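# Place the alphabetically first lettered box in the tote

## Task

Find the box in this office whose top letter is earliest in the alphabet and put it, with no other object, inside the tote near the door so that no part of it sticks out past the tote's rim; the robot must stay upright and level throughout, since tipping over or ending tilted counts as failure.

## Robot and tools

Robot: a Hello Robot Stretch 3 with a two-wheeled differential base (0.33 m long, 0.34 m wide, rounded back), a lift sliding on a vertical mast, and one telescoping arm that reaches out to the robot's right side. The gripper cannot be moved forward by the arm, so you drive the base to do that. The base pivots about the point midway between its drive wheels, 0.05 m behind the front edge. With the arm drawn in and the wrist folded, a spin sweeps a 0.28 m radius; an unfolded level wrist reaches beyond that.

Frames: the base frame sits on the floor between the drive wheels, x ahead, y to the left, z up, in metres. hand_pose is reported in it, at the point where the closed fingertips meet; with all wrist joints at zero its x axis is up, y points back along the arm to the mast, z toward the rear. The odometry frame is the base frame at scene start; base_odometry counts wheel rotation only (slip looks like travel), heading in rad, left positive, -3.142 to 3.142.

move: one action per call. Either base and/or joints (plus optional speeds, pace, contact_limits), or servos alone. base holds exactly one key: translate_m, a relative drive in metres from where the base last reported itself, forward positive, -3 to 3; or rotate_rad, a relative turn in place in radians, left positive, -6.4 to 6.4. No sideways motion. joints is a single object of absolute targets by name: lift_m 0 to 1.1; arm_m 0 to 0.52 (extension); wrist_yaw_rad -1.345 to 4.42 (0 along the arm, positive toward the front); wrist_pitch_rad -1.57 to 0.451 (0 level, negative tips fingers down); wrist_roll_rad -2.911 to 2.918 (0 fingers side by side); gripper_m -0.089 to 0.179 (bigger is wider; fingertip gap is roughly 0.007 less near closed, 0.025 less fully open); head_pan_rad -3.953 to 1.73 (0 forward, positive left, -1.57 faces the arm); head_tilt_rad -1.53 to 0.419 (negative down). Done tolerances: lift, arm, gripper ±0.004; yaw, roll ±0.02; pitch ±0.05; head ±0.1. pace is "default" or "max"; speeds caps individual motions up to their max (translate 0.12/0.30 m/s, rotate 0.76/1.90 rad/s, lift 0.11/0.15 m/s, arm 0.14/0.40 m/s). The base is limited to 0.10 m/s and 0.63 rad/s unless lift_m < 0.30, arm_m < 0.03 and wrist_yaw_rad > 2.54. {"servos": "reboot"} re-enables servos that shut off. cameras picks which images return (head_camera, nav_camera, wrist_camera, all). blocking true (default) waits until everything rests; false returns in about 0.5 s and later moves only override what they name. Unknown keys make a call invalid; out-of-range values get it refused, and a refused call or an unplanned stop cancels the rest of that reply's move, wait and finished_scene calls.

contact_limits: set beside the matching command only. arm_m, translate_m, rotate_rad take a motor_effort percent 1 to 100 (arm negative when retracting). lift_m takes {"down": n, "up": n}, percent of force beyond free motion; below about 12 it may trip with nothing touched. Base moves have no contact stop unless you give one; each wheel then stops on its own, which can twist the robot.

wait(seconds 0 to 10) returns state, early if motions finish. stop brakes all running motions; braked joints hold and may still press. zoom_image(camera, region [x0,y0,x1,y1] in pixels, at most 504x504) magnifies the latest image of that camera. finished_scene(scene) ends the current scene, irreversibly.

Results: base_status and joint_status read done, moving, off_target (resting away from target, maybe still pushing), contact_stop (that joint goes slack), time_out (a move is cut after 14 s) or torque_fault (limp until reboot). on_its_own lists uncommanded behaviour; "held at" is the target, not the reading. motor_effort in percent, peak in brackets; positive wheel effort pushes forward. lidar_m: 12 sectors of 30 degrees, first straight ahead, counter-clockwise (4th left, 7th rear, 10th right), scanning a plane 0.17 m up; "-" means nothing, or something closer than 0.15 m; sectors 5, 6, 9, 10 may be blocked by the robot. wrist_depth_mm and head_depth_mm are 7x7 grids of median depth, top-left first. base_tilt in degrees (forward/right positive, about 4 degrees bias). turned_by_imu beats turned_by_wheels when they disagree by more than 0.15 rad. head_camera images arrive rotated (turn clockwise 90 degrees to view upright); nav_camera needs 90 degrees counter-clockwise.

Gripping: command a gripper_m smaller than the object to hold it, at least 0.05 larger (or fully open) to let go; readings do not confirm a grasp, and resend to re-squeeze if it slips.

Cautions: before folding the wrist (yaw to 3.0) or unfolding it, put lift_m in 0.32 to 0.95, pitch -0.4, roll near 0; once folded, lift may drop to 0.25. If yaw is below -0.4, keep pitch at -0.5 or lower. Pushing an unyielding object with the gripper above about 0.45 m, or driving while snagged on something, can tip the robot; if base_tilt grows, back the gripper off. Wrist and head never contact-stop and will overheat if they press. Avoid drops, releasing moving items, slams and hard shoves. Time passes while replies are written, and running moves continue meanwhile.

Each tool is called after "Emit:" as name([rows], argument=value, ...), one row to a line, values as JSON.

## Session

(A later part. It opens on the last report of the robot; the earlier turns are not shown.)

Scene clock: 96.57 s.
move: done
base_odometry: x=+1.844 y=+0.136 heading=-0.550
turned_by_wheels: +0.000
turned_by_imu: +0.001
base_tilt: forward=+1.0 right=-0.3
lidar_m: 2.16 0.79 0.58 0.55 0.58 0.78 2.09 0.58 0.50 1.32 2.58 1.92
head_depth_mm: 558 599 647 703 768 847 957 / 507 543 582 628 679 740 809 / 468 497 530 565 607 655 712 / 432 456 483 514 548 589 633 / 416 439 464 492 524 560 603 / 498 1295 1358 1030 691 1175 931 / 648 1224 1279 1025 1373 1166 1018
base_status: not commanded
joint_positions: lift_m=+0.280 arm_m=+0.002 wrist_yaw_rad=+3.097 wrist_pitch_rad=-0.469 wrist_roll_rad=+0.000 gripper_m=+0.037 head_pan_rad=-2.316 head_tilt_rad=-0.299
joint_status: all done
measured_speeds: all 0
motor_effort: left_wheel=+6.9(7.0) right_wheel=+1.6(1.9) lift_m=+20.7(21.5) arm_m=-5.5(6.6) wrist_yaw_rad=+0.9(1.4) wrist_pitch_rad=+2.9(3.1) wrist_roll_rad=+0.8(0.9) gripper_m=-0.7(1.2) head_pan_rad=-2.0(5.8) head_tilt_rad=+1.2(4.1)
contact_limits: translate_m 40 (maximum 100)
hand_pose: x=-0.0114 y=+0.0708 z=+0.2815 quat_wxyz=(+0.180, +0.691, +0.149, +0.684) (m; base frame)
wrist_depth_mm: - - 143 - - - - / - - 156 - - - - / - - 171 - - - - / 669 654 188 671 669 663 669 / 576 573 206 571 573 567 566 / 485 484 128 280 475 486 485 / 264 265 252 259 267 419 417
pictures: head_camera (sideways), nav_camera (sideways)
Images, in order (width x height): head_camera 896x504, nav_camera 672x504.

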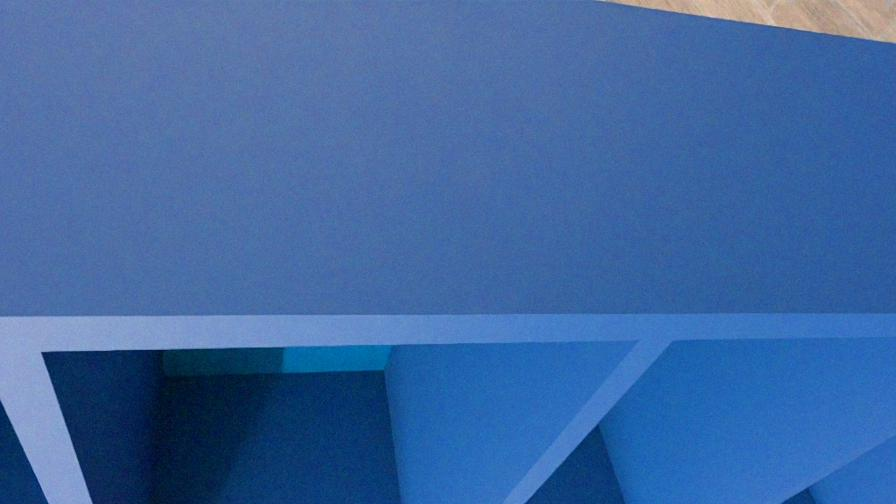

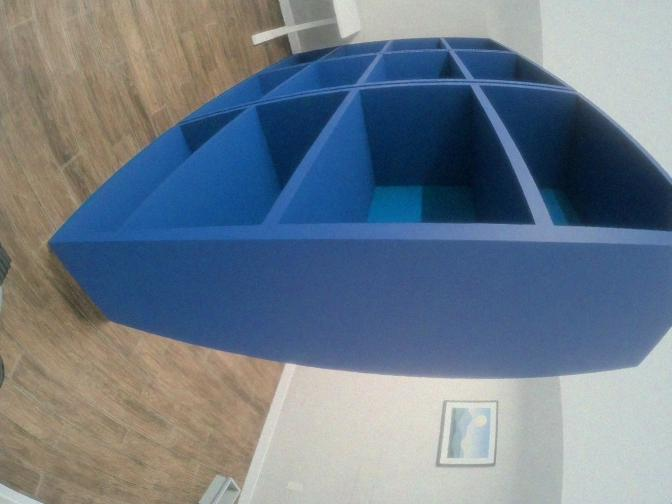

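Emit:
move(base={"translate_m": 0.55}, joints={"head_pan_rad": -1.2, "head_tilt_rad": -0.35}, pace="max", contact_limits={"translate_m": 40})

Emit:
move(base={"rotate_rad": -1.57}, joints={"head_pan_rad": 0.9, "head_tilt_rad": -0.35}, pace="max", cameras=["nav_camera", "head_camera"])

Scene clock: 128.17 s.
move: done
base_odometry: x=+2.313 y=-0.152 heading=-0.550
turned_by_wheels: +0.000
turned_by_imu: +0.000
base_tilt: forward=+1.0 right=-0.1
lidar_m: 1.74 0.79 0.58 0.55 0.58 0.79 2.09 0.93 1.53 2.81 2.22 1.41
head_depth_mm: 2778 2856 2922 3206 2519 1877 1521 / 2816 2996 3054 3219 2505 1882 1519 / 2966 3147 3228 3515 2504 1890 1507 / 3127 3332 3466 3633 2491 1860 1489 / 3006 3159 3275 3389 2410 1870 1498 / 2596 2712 2214 2751 2416 1854 1494 / 2239 2332 1903 2584 2458 1860 1482
base_status: done
joint_positions: lift_m=+0.280 arm_m=+0.002 wrist_yaw_rad=+3.097 wrist_pitch_rad=-0.469 wrist_roll_rad=+0.000 gripper_m=+0.037 head_pan_rad=-1.196 head_tilt_rad=-0.350
joint_status: all done
measured_speeds: all 0
motor_effort: left_wheel=+10.6(17.6) right_wheel=-4.5(13.6) lift_m=+29.3(29.4) arm_m=+2.6(3.0) wrist_yaw_rad=+0.8(1.4) wrist_pitch_rad=+2.7(3.2) wrist_roll_rad=+0.8(1.2) gripper_m=-0.5(1.5) head_pan_rad=-3.2(5.4) head_tilt_rad=-2.0(4.5)
contact_limits: translate_m 40 (maximum 100)
hand_pose: x=-0.0114 y=+0.0708 z=+0.2815 quat_wxyz=(+0.180, +0.691, +0.149, +0.684) (m; base frame)
wrist_depth_mm: - - 143 - - - - / - - 156 - - - - / - - 171 - - - - / 654 672 190 665 669 674 667 / 579 581 204 576 570 568 575 / 481 487 127 280 471 485 484 / 267 266 252 260 266 423 422
pictures: none

Scene clock: 130.50 s.
move: done
base_odometry: x=+2.313 y=-0.152 heading=-2.119
turned_by_wheels: -1.570
turned_by_imu: -1.562
base_tilt: forward=+1.0 right=-0.1
lidar_m: 2.80 2.23 1.42 1.74 0.78 0.57 0.56 0.58 0.80 2.22 0.92 1.53
head_depth_mm: 2165 2346 2034 2721 2353 1886 1512 / 2032 2189 2009 2535 2482 1882 1514 / 1922 2031 2014 2359 2413 1894 1505 / 1795 1912 1950 2167 2296 1857 1506 / 1686 1801 1817 1473 2144 1739 1491 / 1601 1708 1721 1866 2019 1792 1492 / 1531 1609 1686 1802 1919 1848 1495
base_status: done
joint_positions: lift_m=+0.280 arm_m=+0.002 wrist_yaw_rad=+3.097 wrist_pitch_rad=-0.469 wrist_roll_rad=+0.000 gripper_m=+0.037 head_pan_rad=+0.915 head_tilt_rad=-0.350
joint_status: all done
measured_speeds: translate_m=+0.000 rotate_rad=+0.000 lift_m=+0.000 arm_m=+0.000 wrist_yaw_rad=+0.000 wrist_pitch_rad=+0.000 wrist_roll_rad=+0.000 head_pan_rad=-0.024 head_tilt_rad=+0.000
motor_effort: left_wheel=+9.6(17.8) right_wheel=-9.4(14.9) lift_m=+29.0(30.5) arm_m=-14.5(14.6) wrist_yaw_rad=+0.5(1.3) wrist_pitch_rad=+2.7(3.2) wrist_roll_rad=+0.7(1.1) gripper_m=+0.0(1.3) head_pan_rad=-2.9(5.1) head_tilt_rad=-0.9(4.4)
hand_pose: x=-0.0114 y=+0.0708 z=+0.2815 quat_wxyz=(+0.180, +0.691, +0.149, +0.684) (m; base frame)
wrist_depth_mm: - - 146 - - - - / - - 158 - - - - / - 842 173 916 903 925 923 / 679 703 190 702 703 694 711 / 569 569 205 579 566 584 574 / 486 492 127 281 472 488 489 / 266 267 253 260 269 427 421
pictures: head_camera (sideways), nav_camera (sideways)
Images, in order (width x height): head_camera 896x504, nav_camera 672x504.

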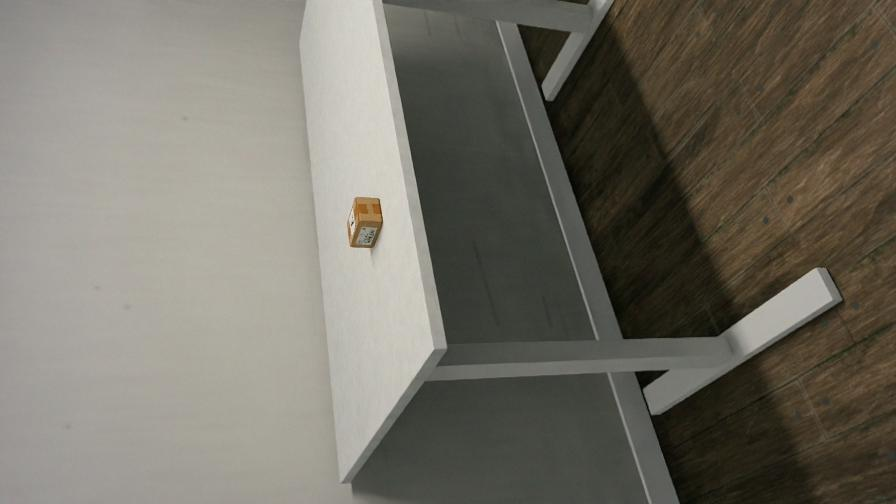

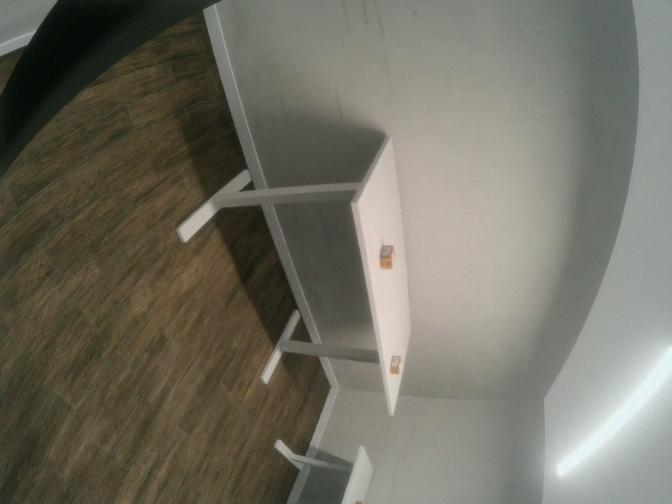

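Emit:
zoom_image(camera="head_camera", region=[340, 190, 390, 255])

Scaled by 7.754 from the camera's 896x504 image, which has a finer 1280x720 frame.

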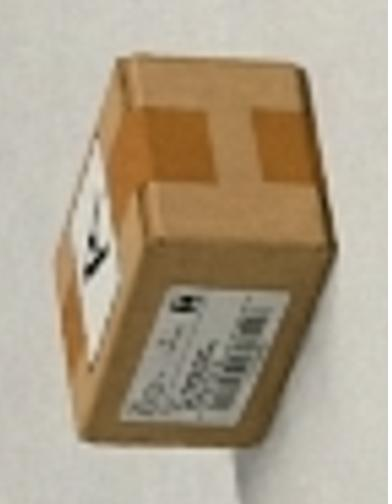

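Emit:
move(joints={"head_pan_rad": -0.75, "head_tilt_rad": -0.3}, pace="max", cameras=["nav_camera", "head_camera"])

Scene clock: 142.90 s.
move: done
base_odometry: x=+2.313 y=-0.152 heading=-2.119
turned_by_wheels: +0.000
turned_by_imu: +0.001
base_tilt: forward=+1.1 right=+0.0
lidar_m: 2.80 2.22 1.41 1.74 0.78 0.57 0.55 0.58 0.80 2.23 0.92 1.53
head_depth_mm: 1286 1326 1396 1138 1462 1104 1069 / 1391 1447 1526 1251 1597 1229 1478 / 1520 1572 1659 1370 1609 1681 1480 / 1456 1514 1608 1709 1594 1844 1524 / 1346 1411 1494 1573 1670 1762 1560 / 2142 1764 2257 2269 2300 1892 1552 / 2071 2158 2244 2347 2433 1941 1558
base_status: not commanded
joint_positions: lift_m=+0.280 arm_m=+0.002 wrist_yaw_rad=+3.097 wrist_pitch_rad=-0.469 wrist_roll_rad=+0.000 gripper_m=+0.037 head_pan_rad=-0.790 head_tilt_rad=-0.304
joint_status: all done
measured_speeds: all 0
motor_effort: left_wheel=+9.5(9.7) right_wheel=-9.5(10.0) lift_m=+25.5(26.7) arm_m=-19.8(20.4) wrist_yaw_rad=+0.5(1.2) wrist_pitch_rad=+2.6(3.2) wrist_roll_rad=+0.8(1.0) gripper_m=+0.6(0.8) head_pan_rad=+1.4(4.8) head_tilt_rad=+4.4(6.2)
hand_pose: x=-0.0114 y=+0.0708 z=+0.2815 quat_wxyz=(+0.180, +0.691, +0.149, +0.684) (m; base frame)
wrist_depth_mm: - - 146 - - - - / - - 158 - - - - / - 845 172 911 901 900 897 / 670 701 189 708 703 700 712 / 573 576 205 574 577 575 582 / 483 485 128 282 478 489 489 / 266 266 253 259 268 423 419
pictures: head_camera (sideways), nav_camera (sideways)
Images, in order (width x height): head_camera 896x504, nav_camera 672x504.

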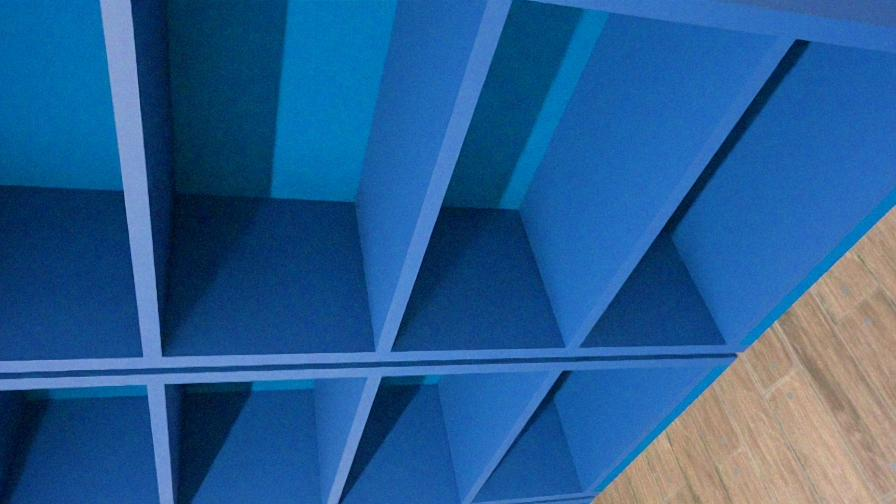

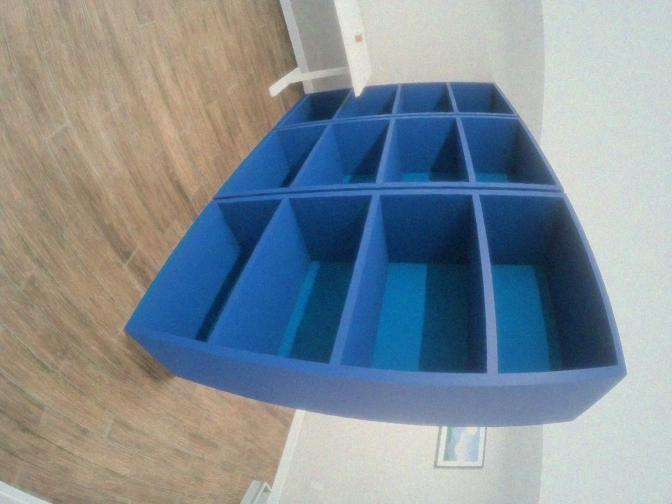

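Emit:
move(base={"rotate_rad": 0.38}, joints={"head_pan_rad": 0.9, "head_tilt_rad": -0.45}, pace="max")

Emit:
move(base={"translate_m": 1.48}, joints={"head_pan_rad": 1.2, "head_tilt_rad": -0.45}, pace="max", contact_limits={"translate_m": 40}, cameras=["nav_camera", "head_camera"])

Scene clock: 153.50 s.
move: done
base_odometry: x=+2.313 y=-0.152 heading=-1.740
turned_by_wheels: +0.380
turned_by_imu: +0.380
base_tilt: forward=+1.0 right=-0.1
lidar_m: 2.23 1.41 1.74 0.92 0.60 0.56 0.56 0.70 1.46 0.92 1.53 2.37
head_depth_mm: 1587 1702 1303 2020 2174 1696 1394 / 1563 1684 1421 1913 1948 1679 1388 / 1525 1649 1792 1959 2071 1690 1390 / 1506 1624 1750 1938 2052 1682 1386 / 1479 1594 1738 1869 2036 1682 1387 / 1467 1575 1691 1846 1995 1679 1378 / 1439 1544 1659 1815 1969 1678 1388
base_status: done
joint_positions: lift_m=+0.280 arm_m=+0.002 wrist_yaw_rad=+3.097 wrist_pitch_rad=-0.469 wrist_roll_rad=+0.000 gripper_m=+0.037 head_pan_rad=+0.939 head_tilt_rad=-0.446
joint_status: all done
measured_speeds: all 0
motor_effort: left_wheel=-7.6(15.8) right_wheel=+8.7(16.2) lift_m=+22.7(23.4) arm_m=-20.2(20.4) wrist_yaw_rad=+0.6(1.4) wrist_pitch_rad=+2.9(3.0) wrist_roll_rad=+0.8(1.0) gripper_m=-0.7(1.0) head_pan_rad=-3.3(5.0) head_tilt_rad=-2.4(5.0)
hand_pose: x=-0.0114 y=+0.0708 z=+0.2815 quat_wxyz=(+0.180, +0.691, +0.149, +0.684) (m; base frame)
wrist_depth_mm: - - 145 - - - - / - - 158 - - - - / - - 172 913 912 921 918 / - 671 191 688 695 696 715 / 515 575 206 573 573 574 575 / 488 487 128 280 467 482 486 / 266 266 253 260 267 422 416
pictures: none

Scene clock: 159.83 s.
move: done
base_odometry: x=+2.064 y=-1.611 heading=-1.740
turned_by_wheels: +0.000
turned_by_imu: -0.002
base_tilt: forward=+0.9 right=-0.1
lidar_m: 1.87 0.85 1.18 1.20 1.49 1.91 1.94 1.67 1.39 1.64 1.77 1.39
head_depth_mm: 977 1045 1110 798 517 471 1382 / 980 1059 1117 793 577 470 1388 / 995 1071 1131 786 577 482 1388 / 1000 1072 1131 786 576 482 1390 / 1000 1077 1150 784 572 481 1376 / 1015 1096 1148 781 572 496 1371 / 1021 1107 1154 779 570 495 1373
base_status: done
joint_positions: lift_m=+0.280 arm_m=+0.002 wrist_yaw_rad=+3.097 wrist_pitch_rad=-0.469 wrist_roll_rad=+0.000 gripper_m=+0.037 head_pan_rad=+1.200 head_tilt_rad=-0.450
joint_status: all done
measured_speeds: all 0
motor_effort: left_wheel=+4.5(15.6) right_wheel=+2.3(14.9) lift_m=+21.3(22.7) arm_m=-18.5(20.6) wrist_yaw_rad=+0.9(1.4) wrist_pitch_rad=+2.5(3.2) wrist_roll_rad=+0.8(1.1) gripper_m=-0.5(1.4) head_pan_rad=-2.6(4.8) head_tilt_rad=-2.5(5.8)
contact_limits: translate_m 40 (maximum 100)
hand_pose: x=-0.0114 y=+0.0708 z=+0.2815 quat_wxyz=(+0.180, +0.691, +0.149, +0.684) (m; base frame)
wrist_depth_mm: - - 146 - - - - / - - 158 - - - - / 889 949 173 910 893 901 884 / 689 702 190 712 692 715 686 / 573 575 205 576 576 580 574 / 486 482 127 283 476 489 490 / 265 266 252 263 268 424 419
pictures: head_camera (sideways), nav_camera (sideways)
Images, in order (width x height): head_camera 896x504, nav_camera 672x504.

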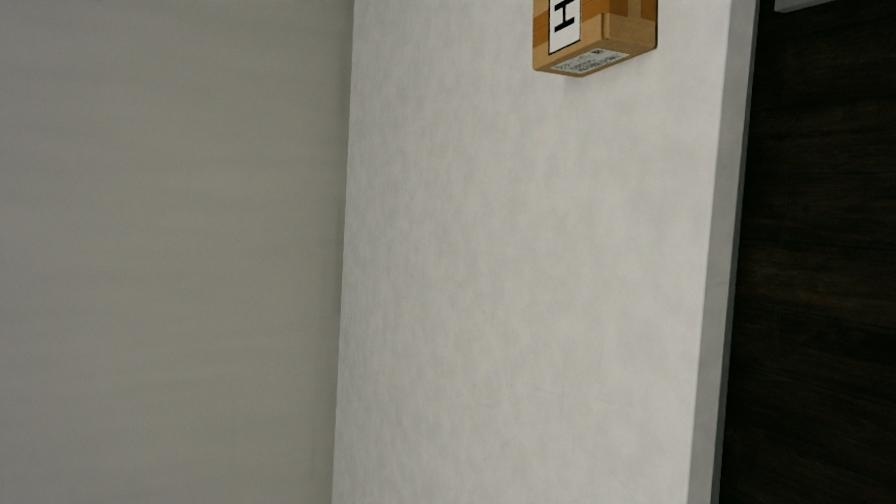

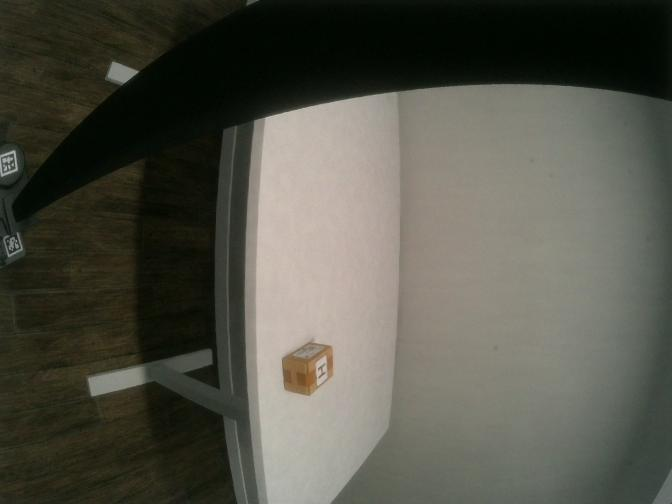

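Emit:
move(joints={"head_pan_rad": 1.7, "head_tilt_rad": -0.45}, pace="max", cameras=["nav_camera", "head_camera"])

Emit:
move(joints={"head_pan_rad": 0.0, "head_tilt_rad": -0.4}, pace="max", cameras=["nav_camera", "head_camera"])

Scene clock: 177.13 s.
move: done
base_odometry: x=+2.064 y=-1.611 heading=-1.740
turned_by_wheels: +0.000
turned_by_imu: +0.001
base_tilt: forward=+1.0 right=-0.3
lidar_m: 1.87 0.85 1.18 1.19 1.49 1.92 1.93 1.67 1.39 1.63 1.77 1.39
head_depth_mm: 1014 1075 1134 797 581 458 1403 / 1073 1139 1182 792 580 486 1381 / 1139 1210 1241 793 576 1545 1385 / 1199 1282 1256 790 575 1640 1374 / 1290 1377 1248 788 596 1578 1384 / 1376 1487 1513 751 647 1368 1383 / 1449 1571 - - - - -
base_status: not commanded
joint_positions: lift_m=+0.280 arm_m=+0.002 wrist_yaw_rad=+3.097 wrist_pitch_rad=-0.469 wrist_roll_rad=+0.000 gripper_m=+0.037 head_pan_rad=+1.705 head_tilt_rad=-0.450
joint_status: all done
measured_speeds: all 0
motor_effort: left_wheel=+4.9(4.9) right_wheel=+2.0(3.0) lift_m=+22.6(22.8) arm_m=-17.4(17.6) wrist_yaw_rad=+0.8(1.3) wrist_pitch_rad=+2.6(3.0) wrist_roll_rad=+0.8(1.0) gripper_m=+0.6(1.1) head_pan_rad=+2.1(3.5) head_tilt_rad=-1.3(2.8)
contact_limits: translate_m 40 (maximum 100)
hand_pose: x=-0.0114 y=+0.0708 z=+0.2815 quat_wxyz=(+0.180, +0.691, +0.149, +0.684) (m; base frame)
wrist_depth_mm: - - 147 - - - - / - - 158 - - - - / 915 976 173 897 910 895 900 / 705 692 190 701 704 697 701 / 570 572 206 582 567 572 576 / 482 490 128 282 473 488 488 / 267 266 252 259 265 419 420
pictures: head_camera (sideways), nav_camera (sideways)
Images, in order (width x height): head_camera 896x504, nav_camera 672x504.

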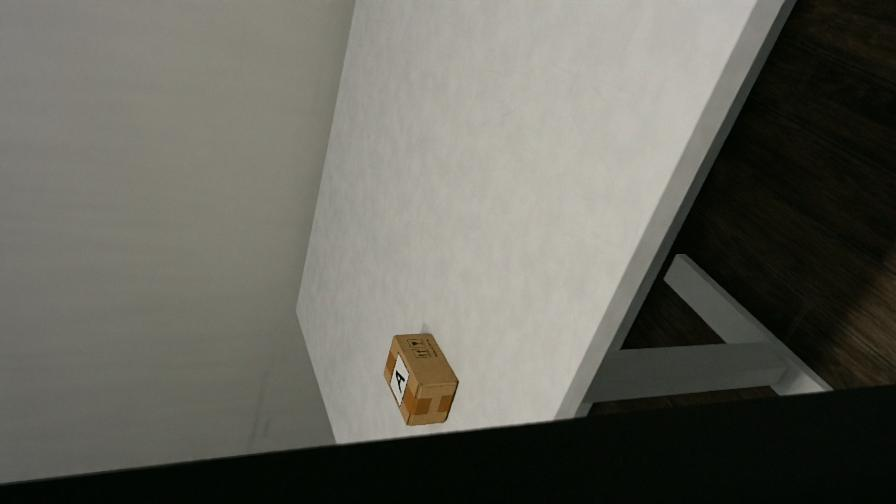

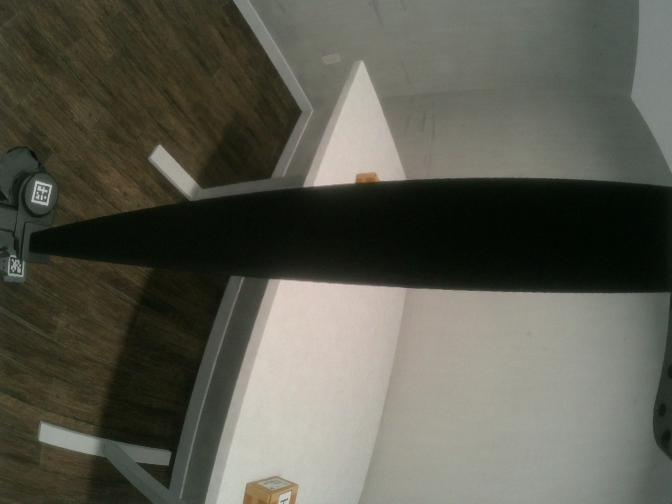

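Scene clock: 178.20 s.
move: done
base_odometry: x=+2.064 y=-1.611 heading=-1.740
turned_by_wheels: +0.000
turned_by_imu: +0.000
base_tilt: forward=+0.9 right=-0.1
lidar_m: 1.86 0.85 1.18 1.19 1.49 1.91 1.94 1.66 1.39 1.64 1.77 1.40
head_depth_mm: 1542 1650 1733 1466 1534 1713 1449 / 1603 1710 1813 1867 2051 1703 1427 / 1667 1760 1914 2069 2181 1744 1437 / 1737 1861 1998 2148 2226 1742 1437 / 1806 1930 2092 2253 2261 1765 1436 / 1798 1887 1980 2059 2023 1748 1442 / 1544 1620 1699 1702 638 1749 1423
base_status: not commanded
joint_positions: lift_m=+0.280 arm_m=+0.002 wrist_yaw_rad=+3.097 wrist_pitch_rad=-0.469 wrist_roll_rad=+0.000 gripper_m=+0.037 head_pan_rad=-0.033 head_tilt_rad=-0.404
joint_status: all done
measured_speeds: all 0
motor_effort: left_wheel=+4.8(5.0) right_wheel=+2.2(3.0) lift_m=+22.8(23.0) arm_m=-16.7(17.4) wrist_yaw_rad=+0.8(1.5) wrist_pitch_rad=+2.5(3.0) wrist_roll_rad=+0.8(1.0) gripper_m=+0.1(1.1) head_pan_rad=-0.1(5.7) head_tilt_rad=+3.3(7.6)
contact_limits: translate_m 40 (maximum 100)
hand_pose: x=-0.0114 y=+0.0708 z=+0.2815 quat_wxyz=(+0.180, +0.691, +0.149, +0.684) (m; base frame)
wrist_depth_mm: - - 146 - - - - / - - 158 - - - - / 895 959 173 890 936 891 900 / 703 697 189 696 703 703 718 / 573 571 205 576 580 576 570 / 486 486 127 283 472 494 485 / 266 264 253 259 269 419 424
pictures: head_camera (sideways), nav_camera (sideways)
Images, in order (width x height): head_camera 896x504, nav_camera 672x504.

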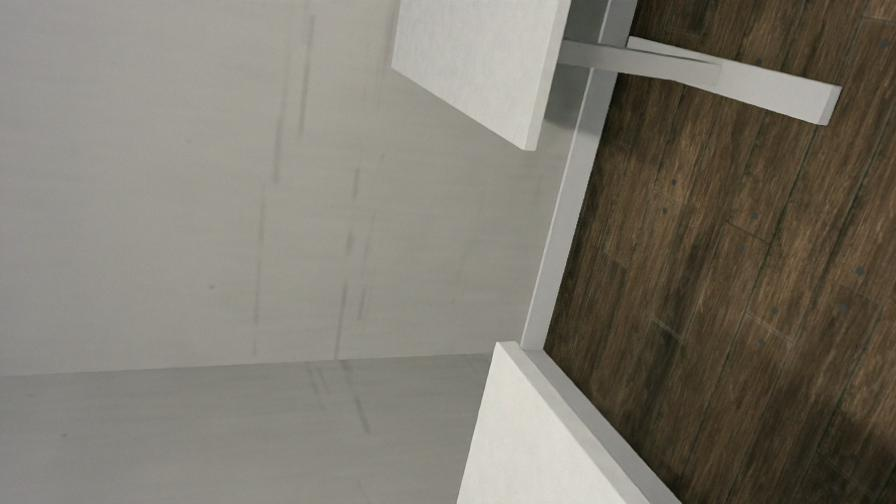

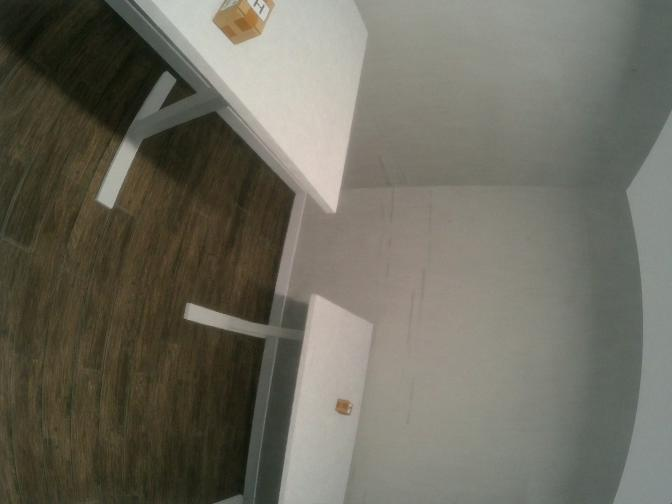

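Emit:
move(base={"translate_m": -0.8}, pace="max", contact_limits={"translate_m": 40})

Emit:
move(base={"rotate_rad": 2.759}, joints={"head_pan_rad": -1.57, "head_tilt_rad": -0.5, "lift_m": 0.9}, pace="max", cameras=["nav_camera", "head_camera"])

Scene clock: 226.40 s.
move: done
base_odometry: x=+2.199 y=-0.822 heading=-1.740
turned_by_wheels: +0.000
turned_by_imu: +0.003
base_tilt: forward=+1.0 right=+0.0
lidar_m: 2.16 1.57 1.03 1.49 1.28 1.18 1.19 1.49 1.10 1.27 1.93 2.27
head_depth_mm: 2193 2341 2374 2583 2290 1783 1457 / 2283 2417 2568 2731 2302 1775 1450 / 2393 2516 2641 2867 2292 1772 1451 / 2489 2624 2864 3019 2287 1774 1445 / 2469 2640 2712 2920 2289 1765 1445 / 2124 2228 1513 2489 2098 1757 1437 / 1897 1966 1503 1661 2153 1729 1439
base_status: done
joint_positions: lift_m=+0.280 arm_m=+0.002 wrist_yaw_rad=+3.097 wrist_pitch_rad=-0.469 wrist_roll_rad=+0.000 gripper_m=+0.037 head_pan_rad=+0.000 head_tilt_rad=-0.399
joint_status: not commanded
measured_speeds: all 0
motor_effort: left_wheel=-10.9(16.2) right_wheel=+3.4(13.1) lift_m=+25.1(25.3) arm_m=-14.1(15.4) wrist_yaw_rad=+0.6(1.3) wrist_pitch_rad=+2.9(3.1) wrist_roll_rad=+0.8(1.1) gripper_m=+0.2(1.3) head_pan_rad=+1.6(4.3) head_tilt_rad=+0.3(4.0)
contact_limits: translate_m 40 (maximum 100)
hand_pose: x=-0.0114 y=+0.0708 z=+0.2815 quat_wxyz=(+0.180, +0.691, +0.149, +0.684) (m; base frame)
wrist_depth_mm: - - 146 - - - - / - - 158 - - - - / 918 874 173 892 902 914 914 / 703 706 190 692 703 706 709 / 575 572 206 572 568 579 571 / 487 482 128 281 472 489 481 / 266 266 252 259 267 426 417
pictures: none

Scene clock: 231.37 s.
move: done
base_odometry: x=+2.199 y=-0.822 heading=+1.018
turned_by_wheels: +2.759
turned_by_imu: +2.749
base_tilt: forward=+1.1 right=-0.3
lidar_m: 1.18 1.22 1.65 1.10 1.59 1.93 2.17 1.57 1.55 1.03 1.53 1.23
head_depth_mm: 1235 1354 1077 791 1809 1597 - / 1255 1354 1078 840 1824 1614 1369 / 1257 1363 1073 837 1803 1610 1378 / 1259 1362 1069 831 1777 1505 1368 / 1262 1377 1344 828 1830 1611 1389 / 1272 1398 1516 1672 1859 1597 1360 / 1283 1396 1526 1674 1832 1590 1335
base_status: done
joint_positions: lift_m=+0.900 arm_m=+0.002 wrist_yaw_rad=+3.097 wrist_pitch_rad=-0.469 wrist_roll_rad=+0.000 gripper_m=+0.037 head_pan_rad=-1.571 head_tilt_rad=-0.500
joint_status: all done
measured_speeds: all 0
motor_effort: left_wheel=-8.9(17.1) right_wheel=+9.9(14.3) lift_m=+29.9(33.0) arm_m=-19.9(20.8) wrist_yaw_rad=+1.1(1.3) wrist_pitch_rad=+2.7(3.2) wrist_roll_rad=+0.7(1.1) gripper_m=+0.2(1.6) head_pan_rad=+2.0(5.6) head_tilt_rad=-2.2(4.3)
hand_pose: x=-0.0114 y=+0.0707 z=+0.9014 quat_wxyz=(+0.180, +0.691, +0.149, +0.684) (m; base frame)
wrist_depth_mm: - - 146 - - - - / - - 159 - - - - / - - 172 - - - - / - - 190 - - - - / - - 203 - - - - / - - 127 - - - - / - - 276 - - - -
pictures: head_camera (sideways), nav_camera (sideways)
Images, in order (width x height): head_camera 896x504, nav_camera 672x504.

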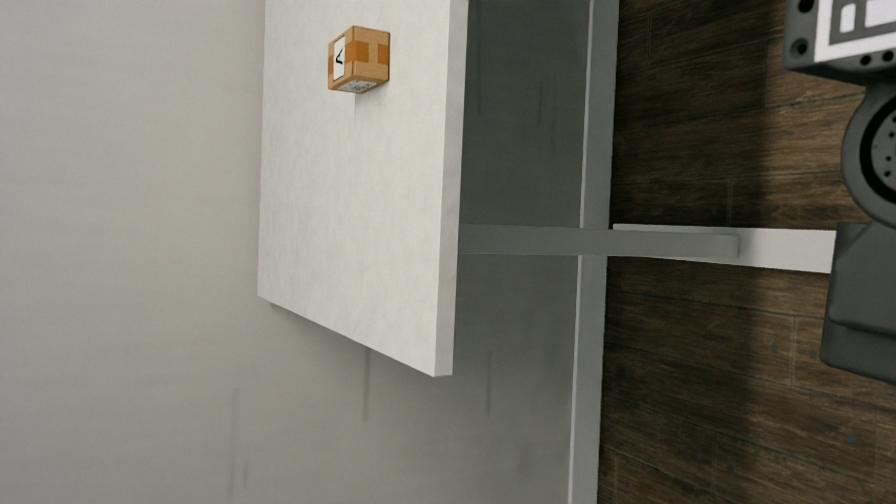

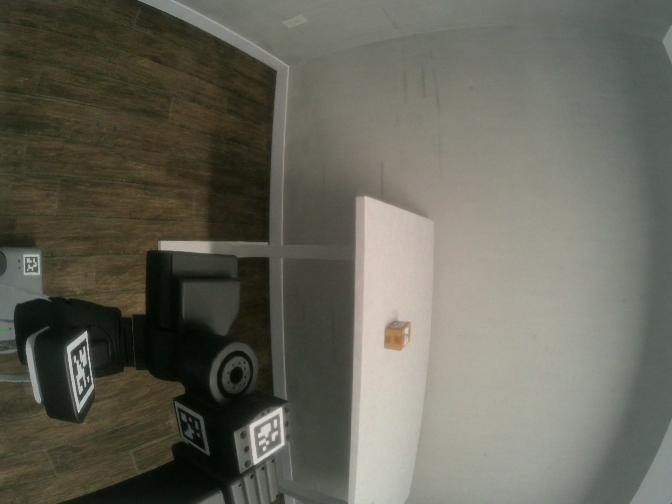

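Emit:
move(base={"translate_m": -0.29}, joints={"wrist_pitch_rad": -0.4, "wrist_yaw_rad": 0.0, "head_tilt_rad": -0.6}, contact_limits={"translate_m": 40})

Emit:
move(joints={"lift_m": 1.08, "gripper_m": 0.179, "wrist_pitch_rad": -0.5}, pace="max", cameras=["wrist_camera", "head_camera"])

Scene clock: 253.63 s.
move: done
base_odometry: x=+2.047 y=-1.069 heading=+1.018
turned_by_wheels: +0.000
turned_by_imu: +0.002
base_tilt: forward=+0.9 right=-0.2
lidar_m: 1.47 1.51 1.18 1.53 1.22 1.70 1.89 1.90 1.37 1.49 1.08 1.54
head_depth_mm: 1262 1277 823 1725 1802 1551 - / 1265 1288 822 1749 1790 1402 - / 1272 1268 820 1780 1787 284 - / 1279 1270 816 1778 1788 1369 1211 / 1285 1255 814 1787 1783 1470 1264 / 1295 1253 811 1298 1625 1434 1262 / 1297 1366 809 1794 1765 1480 1264
base_status: done
joint_positions: lift_m=+0.900 arm_m=+0.002 wrist_yaw_rad=+0.003 wrist_pitch_rad=-0.420 wrist_roll_rad=+0.000 gripper_m=+0.037 head_pan_rad=-1.570 head_tilt_rad=-0.601
joint_status: all done
measured_speeds: all 0
motor_effort: left_wheel=-6.4(17.5) right_wheel=-2.6(6.0) lift_m=+27.2(30.5) arm_m=-11.9(16.7) wrist_yaw_rad=-1.9(4.8) wrist_pitch_rad=+3.6(8.3) wrist_roll_rad=+0.7(1.1) gripper_m=+0.0(1.2) head_pan_rad=+2.4(4.1) head_tilt_rad=-3.5(4.5)
contact_limits: translate_m 40 (maximum 100)
hand_pose: x=-0.0208 y=-0.3708 z=+0.9121 quat_wxyz=(+0.692, +0.149, -0.691, -0.147) (m; base frame)
wrist_depth_mm: - - 521 - - - - / - - - - - - - / - - - - - - - / - - - - - - - / - - - - - - - / - - 127 - - - - / - - - - - - -
pictures: none

Scene clock: 255.63 s.
move: done
base_odometry: x=+2.047 y=-1.069 heading=+1.018
turned_by_wheels: +0.000
turned_by_imu: +0.000
base_tilt: forward=+0.8 right=+0.0
lidar_m: 1.47 1.51 1.18 1.53 1.21 1.70 1.88 1.89 1.37 1.49 1.07 1.52
head_depth_mm: - - - - - - 1223 / - - - - - - 1209 / 1254 - - - - - 1263 / 1276 1264 816 1730 1774 1481 1260 / 1285 1264 814 1694 1780 1459 1256 / 1283 1262 810 1278 1648 1436 1258 / 1288 1360 811 1817 1779 1473 1252
base_status: not commanded
joint_positions: lift_m=+1.080 arm_m=+0.002 wrist_yaw_rad=+0.003 wrist_pitch_rad=-0.514 wrist_roll_rad=+0.000 gripper_m=+0.179 head_pan_rad=-1.570 head_tilt_rad=-0.601
joint_status: all done
measured_speeds: all 0
motor_effort: left_wheel=-6.1(6.5) right_wheel=-2.6(3.1) lift_m=+29.1(32.8) arm_m=-9.9(12.0) wrist_yaw_rad=-1.8(2.6) wrist_pitch_rad=+2.3(5.3) wrist_roll_rad=+0.8(1.0) gripper_m=-0.1(90.2) head_pan_rad=+3.3(4.2) head_tilt_rad=-1.9(3.7)
contact_limits: translate_m 40 (maximum 100)
hand_pose: x=-0.0209 y=-0.3580 z=+1.0717 quat_wxyz=(+0.684, +0.181, -0.683, -0.179) (m; base frame)
wrist_depth_mm: - - - - - - - / - - 604 - - - - / - - - - - - - / - - - - - - - / - - - - - - - / 125 - - - - 137 123 / - - - - - - 109
pictures: head_camera (sideways), wrist_camera
Images, in order (width x height): head_camera 896x504, wrist_camera 644x364.

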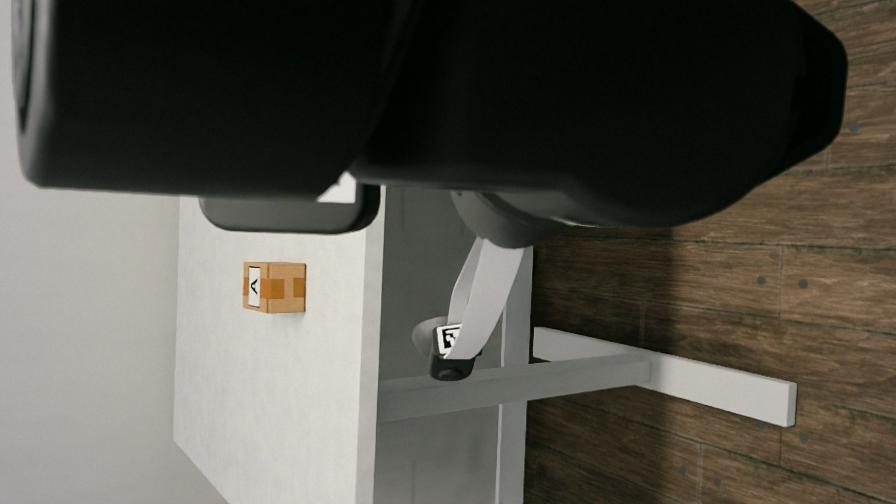

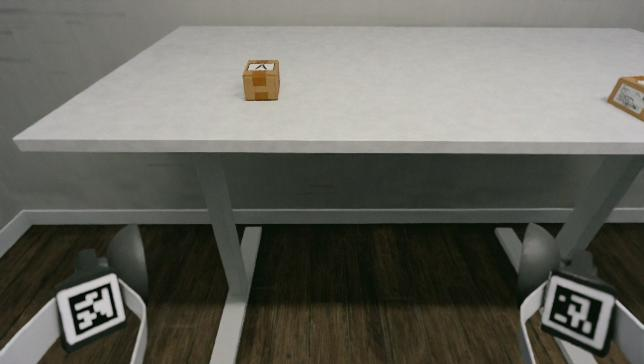

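Emit:
move(base={"translate_m": 0.13}, joints={"lift_m": 0.95, "wrist_pitch_rad": -0.2}, cameras=["wrist_camera", "head_camera"], contact_limits={"translate_m": 40})

Scene clock: 282.63 s.
move: done
base_odometry: x=+2.115 y=-0.958 heading=+1.018
turned_by_wheels: +0.000
turned_by_imu: +0.001
base_tilt: forward=+1.1 right=-0.2
lidar_m: 1.34 1.39 1.14 1.23 1.58 1.80 2.01 1.47 1.46 1.04 1.53 1.39
head_depth_mm: 1257 1275 821 1696 1751 - - / 1257 1277 818 1741 1799 - - / 1266 1276 816 1748 - - - / 1268 1263 817 1777 1776 1410 1264 / 1279 1275 818 1243 1483 1434 1261 / 1277 1353 809 1812 1766 1468 1253 / 1288 1406 853 1794 1786 1483 1259
base_status: done
joint_positions: lift_m=+0.950 arm_m=+0.002 wrist_yaw_rad=+0.003 wrist_pitch_rad=-0.221 wrist_roll_rad=+0.000 gripper_m=+0.179 head_pan_rad=-1.570 head_tilt_rad=-0.601
joint_status: all done
measured_speeds: all 0
motor_effort: left_wheel=-0.8(8.2) right_wheel=+12.3(15.5) lift_m=+23.3(23.3) arm_m=-3.3(6.5) wrist_yaw_rad=-1.9(2.4) wrist_pitch_rad=+3.8(6.4) wrist_roll_rad=+0.8(1.1) gripper_m=-0.4(1.1) head_pan_rad=+2.5(3.7) head_tilt_rad=-1.1(2.5)
contact_limits: translate_m 40 (maximum 100)
hand_pose: x=-0.0208 y=-0.3914 z=+1.0089 quat_wxyz=(+0.703, +0.079, -0.702, -0.077) (m; base frame)
wrist_depth_mm: - - - - - - - / - - - - - - - / - - - - - - - / - - - - - - - / - - - - - - - / 125 - - - - 137 122 / - - - - - - 109
pictures: head_camera (sideways), wrist_camera
Images, in order (width x height): head_camera 896x504, wrist_camera 644x364.

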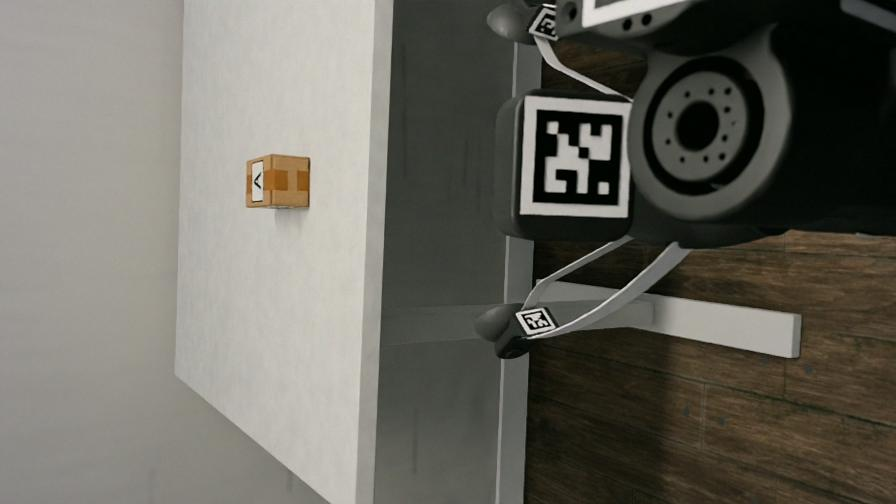

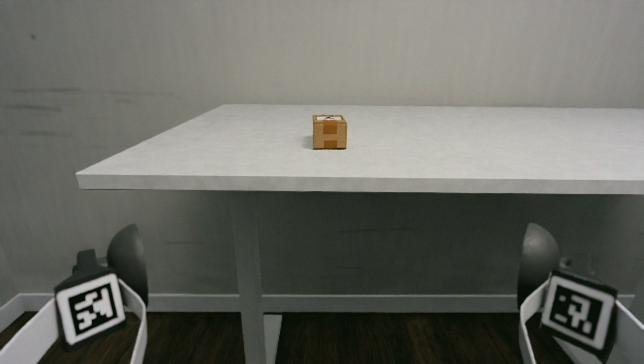

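Emit:
move(joints={"lift_m": 0.985, "arm_m": 0.28}, cameras=["wrist_camera", "head_camera"], contact_limits={"arm_m": 40})

Scene clock: 309.17 s.
move: done
base_odometry: x=+2.115 y=-0.958 heading=+1.018
turned_by_wheels: +0.000
turned_by_imu: +0.001
base_tilt: forward=+0.9 right=-0.1
lidar_m: 1.34 1.38 1.13 1.23 1.59 1.80 2.01 1.47 1.46 1.04 1.54 1.39
head_depth_mm: 1255 366 358 1725 1790 1484 1261 / 1255 348 357 1731 1771 1470 1261 / 1265 451 384 1740 1793 1472 1263 / 1274 1270 740 1760 1793 1466 1257 / 1282 1254 811 1290 1618 1435 1264 / 1277 1358 809 1791 1778 1468 1258 / 1291 1433 844 1798 1760 1462 1253
base_status: not commanded
joint_positions: lift_m=+0.985 arm_m=+0.280 wrist_yaw_rad=+0.003 wrist_pitch_rad=-0.221 wrist_roll_rad=+0.000 gripper_m=+0.179 head_pan_rad=-1.570 head_tilt_rad=-0.601
joint_status: all done
measured_speeds: all 0
motor_effort: left_wheel=-1.0(1.2) right_wheel=+12.4(13.0) lift_m=+29.1(32.8) arm_m=+20.7(24.0) wrist_yaw_rad=-1.7(2.4) wrist_pitch_rad=+3.5(4.2) wrist_roll_rad=+0.9(1.1) gripper_m=-0.7(1.2) head_pan_rad=+2.2(4.0) head_tilt_rad=+1.1(1.4)
contact_limits: arm_m 40 (drawing in: default 38, maximum 55; extending or still: default 47, maximum 70); translate_m 40 (maximum 100)
hand_pose: x=-0.0208 y=-0.6697 z=+1.0441 quat_wxyz=(+0.703, +0.079, -0.702, -0.077) (m; base frame)
wrist_depth_mm: - - - - - - - / - - - - - - - / - - - - - - - / - - - 364 - - - / 373 374 371 343 376 382 380 / 116 265 291 292 293 281 122 / 219 227 237 238 237 239 107
pictures: head_camera (sideways), wrist_camera
Images, in order (width x height): head_camera 896x504, wrist_camera 644x364.

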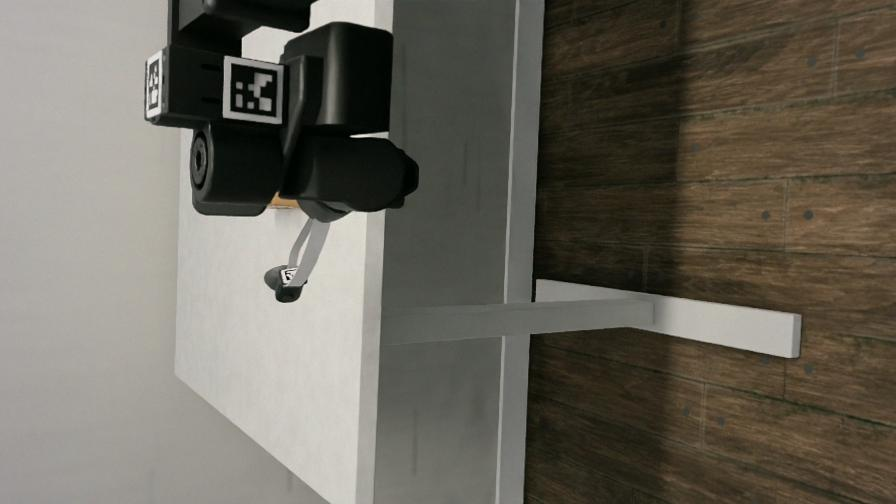

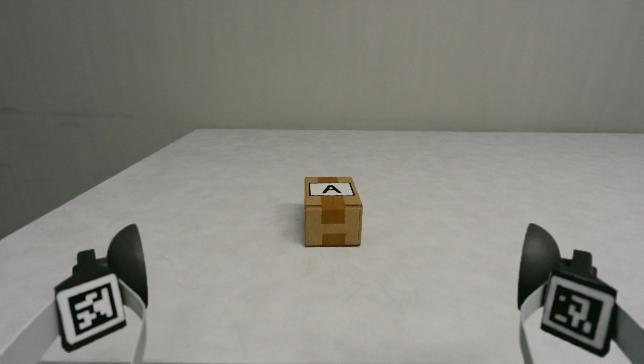

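Emit:
move(joints={"lift_m": 0.925, "arm_m": 0.33}, cameras=["wrist_camera"], contact_limits={"arm_m": 40, "lift_m": {"down": 16}})

Scene clock: 324.03 s.
move: done
base_odometry: x=+2.115 y=-0.958 heading=+1.018
turned_by_wheels: +0.000
turned_by_imu: +0.001
base_tilt: forward=+0.9 right=-0.2
lidar_m: 1.34 1.38 1.14 1.23 1.58 1.80 2.01 1.47 1.46 1.04 1.54 1.39
head_depth_mm: 1250 1278 378 437 1787 1485 1269 / 1269 1275 429 1738 1792 1479 1271 / 1265 1272 454 1750 1784 1485 1267 / 1267 1260 815 1778 1775 1473 1264 / 1281 1270 815 1276 1622 1439 1251 / 1281 1354 811 1783 1780 1469 1249 / 1293 1420 849 1802 1774 1479 1255
base_status: not commanded
joint_positions: lift_m=+0.925 arm_m=+0.330 wrist_yaw_rad=+0.003 wrist_pitch_rad=-0.221 wrist_roll_rad=+0.000 gripper_m=+0.179 head_pan_rad=-1.570 head_tilt_rad=-0.601
joint_status: all done
measured_speeds: all 0
motor_effort: left_wheel=-1.1(1.2) right_wheel=+12.6(12.9) lift_m=+22.0(24.2) arm_m=+19.6(23.0) wrist_yaw_rad=-1.9(2.4) wrist_pitch_rad=+3.7(3.9) wrist_roll_rad=+0.8(1.1) gripper_m=-1.2(1.5) head_pan_rad=+2.1(3.5) head_tilt_rad=+1.6(2.4)
contact_limits: arm_m 40 (drawing in: default 38, maximum 55; extending or still: default 47, maximum 70); lift_m down 16 (down: maximum 72; up: maximum 65); translate_m 40 (maximum 100)
hand_pose: x=-0.0208 y=-0.7197 z=+0.9841 quat_wxyz=(+0.703, +0.079, -0.702, -0.077) (m; base frame)
wrist_depth_mm: - - - - - - - / - - - - - - - / - - - - - - - / 356 336 362 274 367 370 346 / 253 269 258 256 260 277 261 / 126 182 199 200 201 192 123 / - 155 162 163 163 163 109
pictures: wrist_camera
Images, in order (width x height): wrist_camera 644x364.

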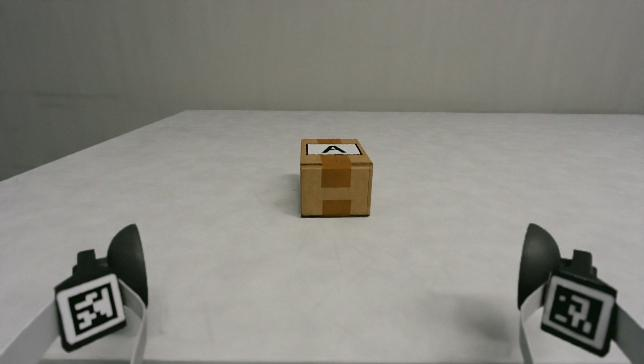

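Emit:
move(joints={"lift_m": 0.908, "arm_m": 0.42}, cameras=["wrist_camera"], contact_limits={"arm_m": 40, "lift_m": {"down": 16}})

Emit:
move(joints={"arm_m": 0.505}, cameras=["wrist_camera"], contact_limits={"arm_m": 40})

Scene clock: 343.33 s.
move: done
base_odometry: x=+2.115 y=-0.958 heading=+1.018
turned_by_wheels: +0.000
turned_by_imu: +0.001
base_tilt: forward=+0.9 right=+0.1
lidar_m: 1.34 1.38 1.14 1.23 1.58 1.80 2.01 1.48 1.46 1.05 1.53 1.40
head_depth_mm: 1252 1276 420 333 1733 1472 1257 / 1267 1283 513 1740 1792 1484 1256 / 1271 1282 540 1750 1771 1465 1259 / 1272 1267 777 1750 1783 1465 1260 / 1276 1263 810 1287 1643 1453 1257 / 1284 1357 814 1783 1770 1486 1254 / 1291 1427 852 1801 1771 1472 1263
base_status: not commanded
joint_positions: lift_m=+0.908 arm_m=+0.420 wrist_yaw_rad=+0.003 wrist_pitch_rad=-0.221 wrist_roll_rad=+0.000 gripper_m=+0.179 head_pan_rad=-1.570 head_tilt_rad=-0.600
joint_status: all done
measured_speeds: all 0
motor_effort: left_wheel=-1.0(1.2) right_wheel=+12.4(12.9) lift_m=+21.0(24.7) arm_m=+21.4(23.2) wrist_yaw_rad=-1.8(2.4) wrist_pitch_rad=+3.6(4.0) wrist_roll_rad=+0.8(1.0) gripper_m=+0.1(1.1) head_pan_rad=+2.6(3.8) head_tilt_rad=+2.1(3.0)
contact_limits: arm_m 40 (drawing in: default 38, maximum 55; extending or still: default 47, maximum 70); lift_m down 16 (down: maximum 72; up: maximum 65); translate_m 40 (maximum 100)
hand_pose: x=-0.0208 y=-0.8097 z=+0.9671 quat_wxyz=(+0.703, +0.079, -0.702, -0.077) (m; base frame)
wrist_depth_mm: - - - - - - - / - - - - - - - / - 412 - - - - - / 309 312 314 179 321 321 325 / 220 222 225 186 214 240 228 / 125 140 172 173 174 160 122 / - 135 141 141 142 142 109
pictures: wrist_camera
Images, in order (width x height): wrist_camera 644x364.

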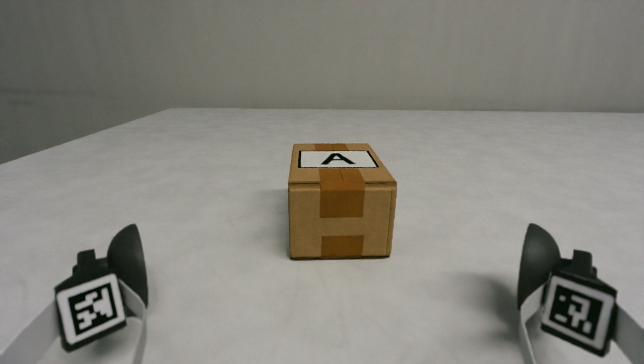

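Scene clock: 345.17 s.
move: done
base_odometry: x=+2.115 y=-0.958 heading=+1.018
turned_by_wheels: +0.000
turned_by_imu: +0.000
base_tilt: forward=+0.8 right=+0.1
lidar_m: 1.33 1.38 1.13 1.22 1.58 1.80 2.01 1.47 1.46 1.04 1.54 1.39
head_depth_mm: 1251 1283 419 337 1777 1481 1267 / 1265 1281 596 1749 1782 1489 1262 / 1274 1278 622 1745 1773 1481 1256 / 1278 1262 814 1771 1782 1468 1260 / 1278 1266 811 1286 1644 1440 1259 / 1272 1370 810 1789 1780 1472 1254 / 1284 1431 805 1794 1764 1479 1254
base_status: not commanded
joint_positions: lift_m=+0.908 arm_m=+0.505 wrist_yaw_rad=+0.003 wrist_pitch_rad=-0.221 wrist_roll_rad=+0.000 gripper_m=+0.179 head_pan_rad=-1.570 head_tilt_rad=-0.600
joint_status: all done
measured_speeds: all 0
motor_effort: left_wheel=-1.0(1.3) right_wheel=+12.5(13.0) lift_m=+21.4(21.7) arm_m=+20.4(23.1) wrist_yaw_rad=-1.9(2.3) wrist_pitch_rad=+3.8(4.1) wrist_roll_rad=+0.8(1.1) gripper_m=-0.4(1.3) head_pan_rad=+3.9(3.9) head_tilt_rad=+1.6(3.5)
contact_limits: arm_m 40 (drawing in: default 38, maximum 55; extending or still: default 47, maximum 70); lift_m down 16 (down: maximum 72; up: maximum 65); translate_m 40 (maximum 100)
hand_pose: x=-0.0208 y=-0.8947 z=+0.9671 quat_wxyz=(+0.703, +0.079, -0.702, -0.077) (m; base frame)
wrist_depth_mm: - - - - - - - / - - - - - - - / - 412 - - - - - / 308 310 312 176 320 320 323 / 218 222 222 124 141 224 227 / 116 140 173 100 101 160 122 / - 134 135 103 106 142 109
pictures: wrist_camera
Images, in order (width x height): wrist_camera 644x364.

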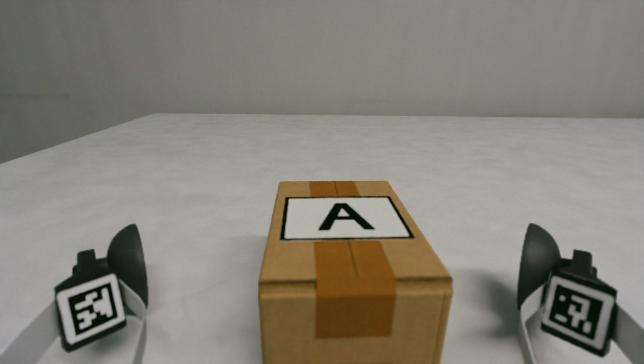

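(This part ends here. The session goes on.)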